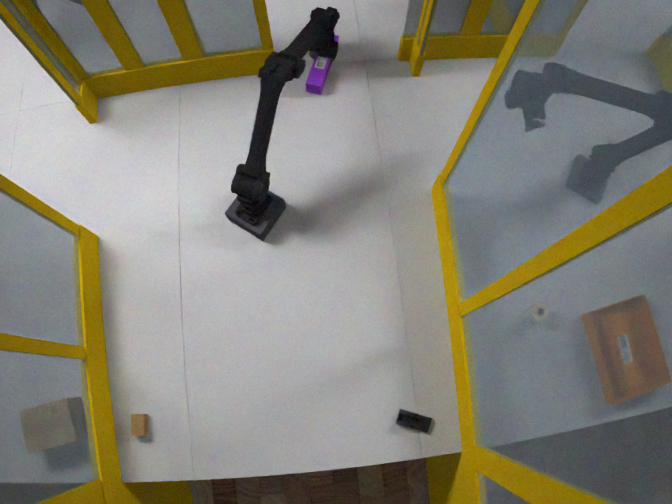

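Scene clock: 447.03 s.
Joint torques (N m): arm1=[2.32 -8.23 8.05 0.58 0.15 0.08] | arm2=[0.79 -25.93 7.66 0.94 -0.05 -0.19] | arm3=[-0.56 -11.16 9.59 0.47 -0.26 -0.21] | arm4=[-0.32 -8.35 9.89 0.7 -0.14 -0.03] | arm5=[-1.08 -8.29 7.28 0.08 -0.07 0.03] | arm6=[-0.15 -8.18 8.53 0.02 0.01 -0.06] | arm7=[-0.97 -7.88 9.73 -0.2 0.01 0.21] | arm8=[1.26 -8.88 9.69 0.14 -0.03 -0.09]
Heat: arm1: hottest joint3_rad 34 °C; arm2: hottest joint3_rad 40 °C; arm3: hottest joint2_rad 34 °C; arm4: hottest joint3_rad 46 °C; arm5: hottest joint3_rad 40 °C; arm6: hottest joint3_rad 35 °C; arm7: hottest joint3_rad 45 °C; arm8: hottest joint3_rad 35 °C.
move: arm2 off_target
Joint velocities: within noise
arm1.joint_positions: joint1_rad=-1.542 joint2_rad=+1.302 joint3_rad=+1.208 joint4_rad=-1.458 joint5_rad=+0.004 joint6_rad=+0.011 gripper_m=+0.08989
arm1.joint_status: not commanded
arm1.hand: x=-2.2961 y=-0.9463 z=+1.0011 quat_wxyz=(-0.009, -0.835, -0.550, +0.011) (m; scene frame)
arm1.hand_target: x=-2.2924 y=-0.9474 z=+0.9987 quat_wxyz=(-0.008, -0.834, -0.552, +0.012) (m; scene frame)
arm1.hand_status: not commanded
arm2.joint_positions: joint1_rad=-1.370 joint2_rad=+2.386 joint3_rad=+2.022 joint4_rad=-1.196 joint5_rad=+0.002 joint6_rad=-0.109 gripper_m=+0.05875
arm2.joint_status: not commanded
arm2.hand: x=-0.5409 y=+0.0071 z=+0.7571 quat_wxyz=(-0.005, +0.573, -0.820, -0.002) (m; scene frame)
arm2.hand_target: x=-0.5460 y=+0.0076 z=+0.7421 quat_wxyz=(+0.000, +0.581, -0.814, +0.000) (m; scene frame)
arm2.hand_status: off_target (0.016 m and 1.3 deg from the pose sent, 0.021 m and 1.7 deg at the start)
arm3, arm7: as last shown
arm4.joint_positions: joint1_rad=-1.884 joint2_rad=+1.306 joint3_rad=+1.204 joint4_rad=-1.460 joint5_rad=-0.013 joint6_rad=-0.009 gripper_m=+0.08991
arm4.joint_status: not commanded
arm4.hand: x=+1.9126 y=-0.9055 z=+0.9829 quat_wxyz=(-0.004, -0.445, -0.895, +0.003) (m; scene frame)
arm4.hand_target: x=+1.9131 y=-0.9062 z=+0.9836 quat_wxyz=(-0.010, -0.442, -0.897, +0.005) (m; scene frame)
arm4.hand_status: not commanded
arm5.joint_positions: joint1_rad=+1.514 joint2_rad=+1.307 joint3_rad=+1.193 joint4_rad=-1.443 joint5_rad=+0.000 joint6_rad=-0.008 gripper_m=+0.08988
arm5.joint_status: not commanded
arm5.hand: x=+2.0475 y=+0.2899 z=+1.0124 quat_wxyz=(+0.003, +0.808, +0.590, -0.002) (m; scene frame)
arm5.hand_target: x=+2.0456 y=+0.2910 z=+1.0173 quat_wxyz=(+0.004, +0.811, +0.585, -0.005) (m; scene frame)
arm5.hand_status: not commanded
arm6.joint_positions: joint1_rad=-1.225 joint2_rad=+1.318 joint3_rad=+1.197 joint4_rad=-1.445 joint5_rad=+0.000 joint6_rad=-0.007 gripper_m=+0.08989
arm6.joint_status: not commanded
arm6.hand: x=+0.7496 y=+0.2690 z=+1.0394 quat_wxyz=(-0.001, -0.795, -0.607, +0.002) (m; scene frame)
arm6.hand_target: x=+0.7523 y=+0.2704 z=+1.0469 quat_wxyz=(-0.006, -0.794, -0.608, +0.008) (m; scene frame)
arm6.hand_status: not commanded
arm8.joint_positions: joint1_rad=+0.373 joint2_rad=+1.300 joint3_rad=+1.202 joint4_rad=-1.457 joint5_rad=-0.001 joint6_rad=+0.006 gripper_m=+0.08993
arm8.joint_status: not commanded
arm8.hand: x=-1.7469 y=+0.2954 z=+0.9882 quat_wxyz=(-0.006, -0.786, -0.618, +0.006) (m; scene frame)
arm8.hand_target: x=-1.7492 y=+0.2949 z=+0.9874 quat_wxyz=(-0.007, -0.786, -0.618, +0.009) (m; scene frame)
arm8.hand_status: not commanded
pictures: none
No camera images: "cameras" was empty.


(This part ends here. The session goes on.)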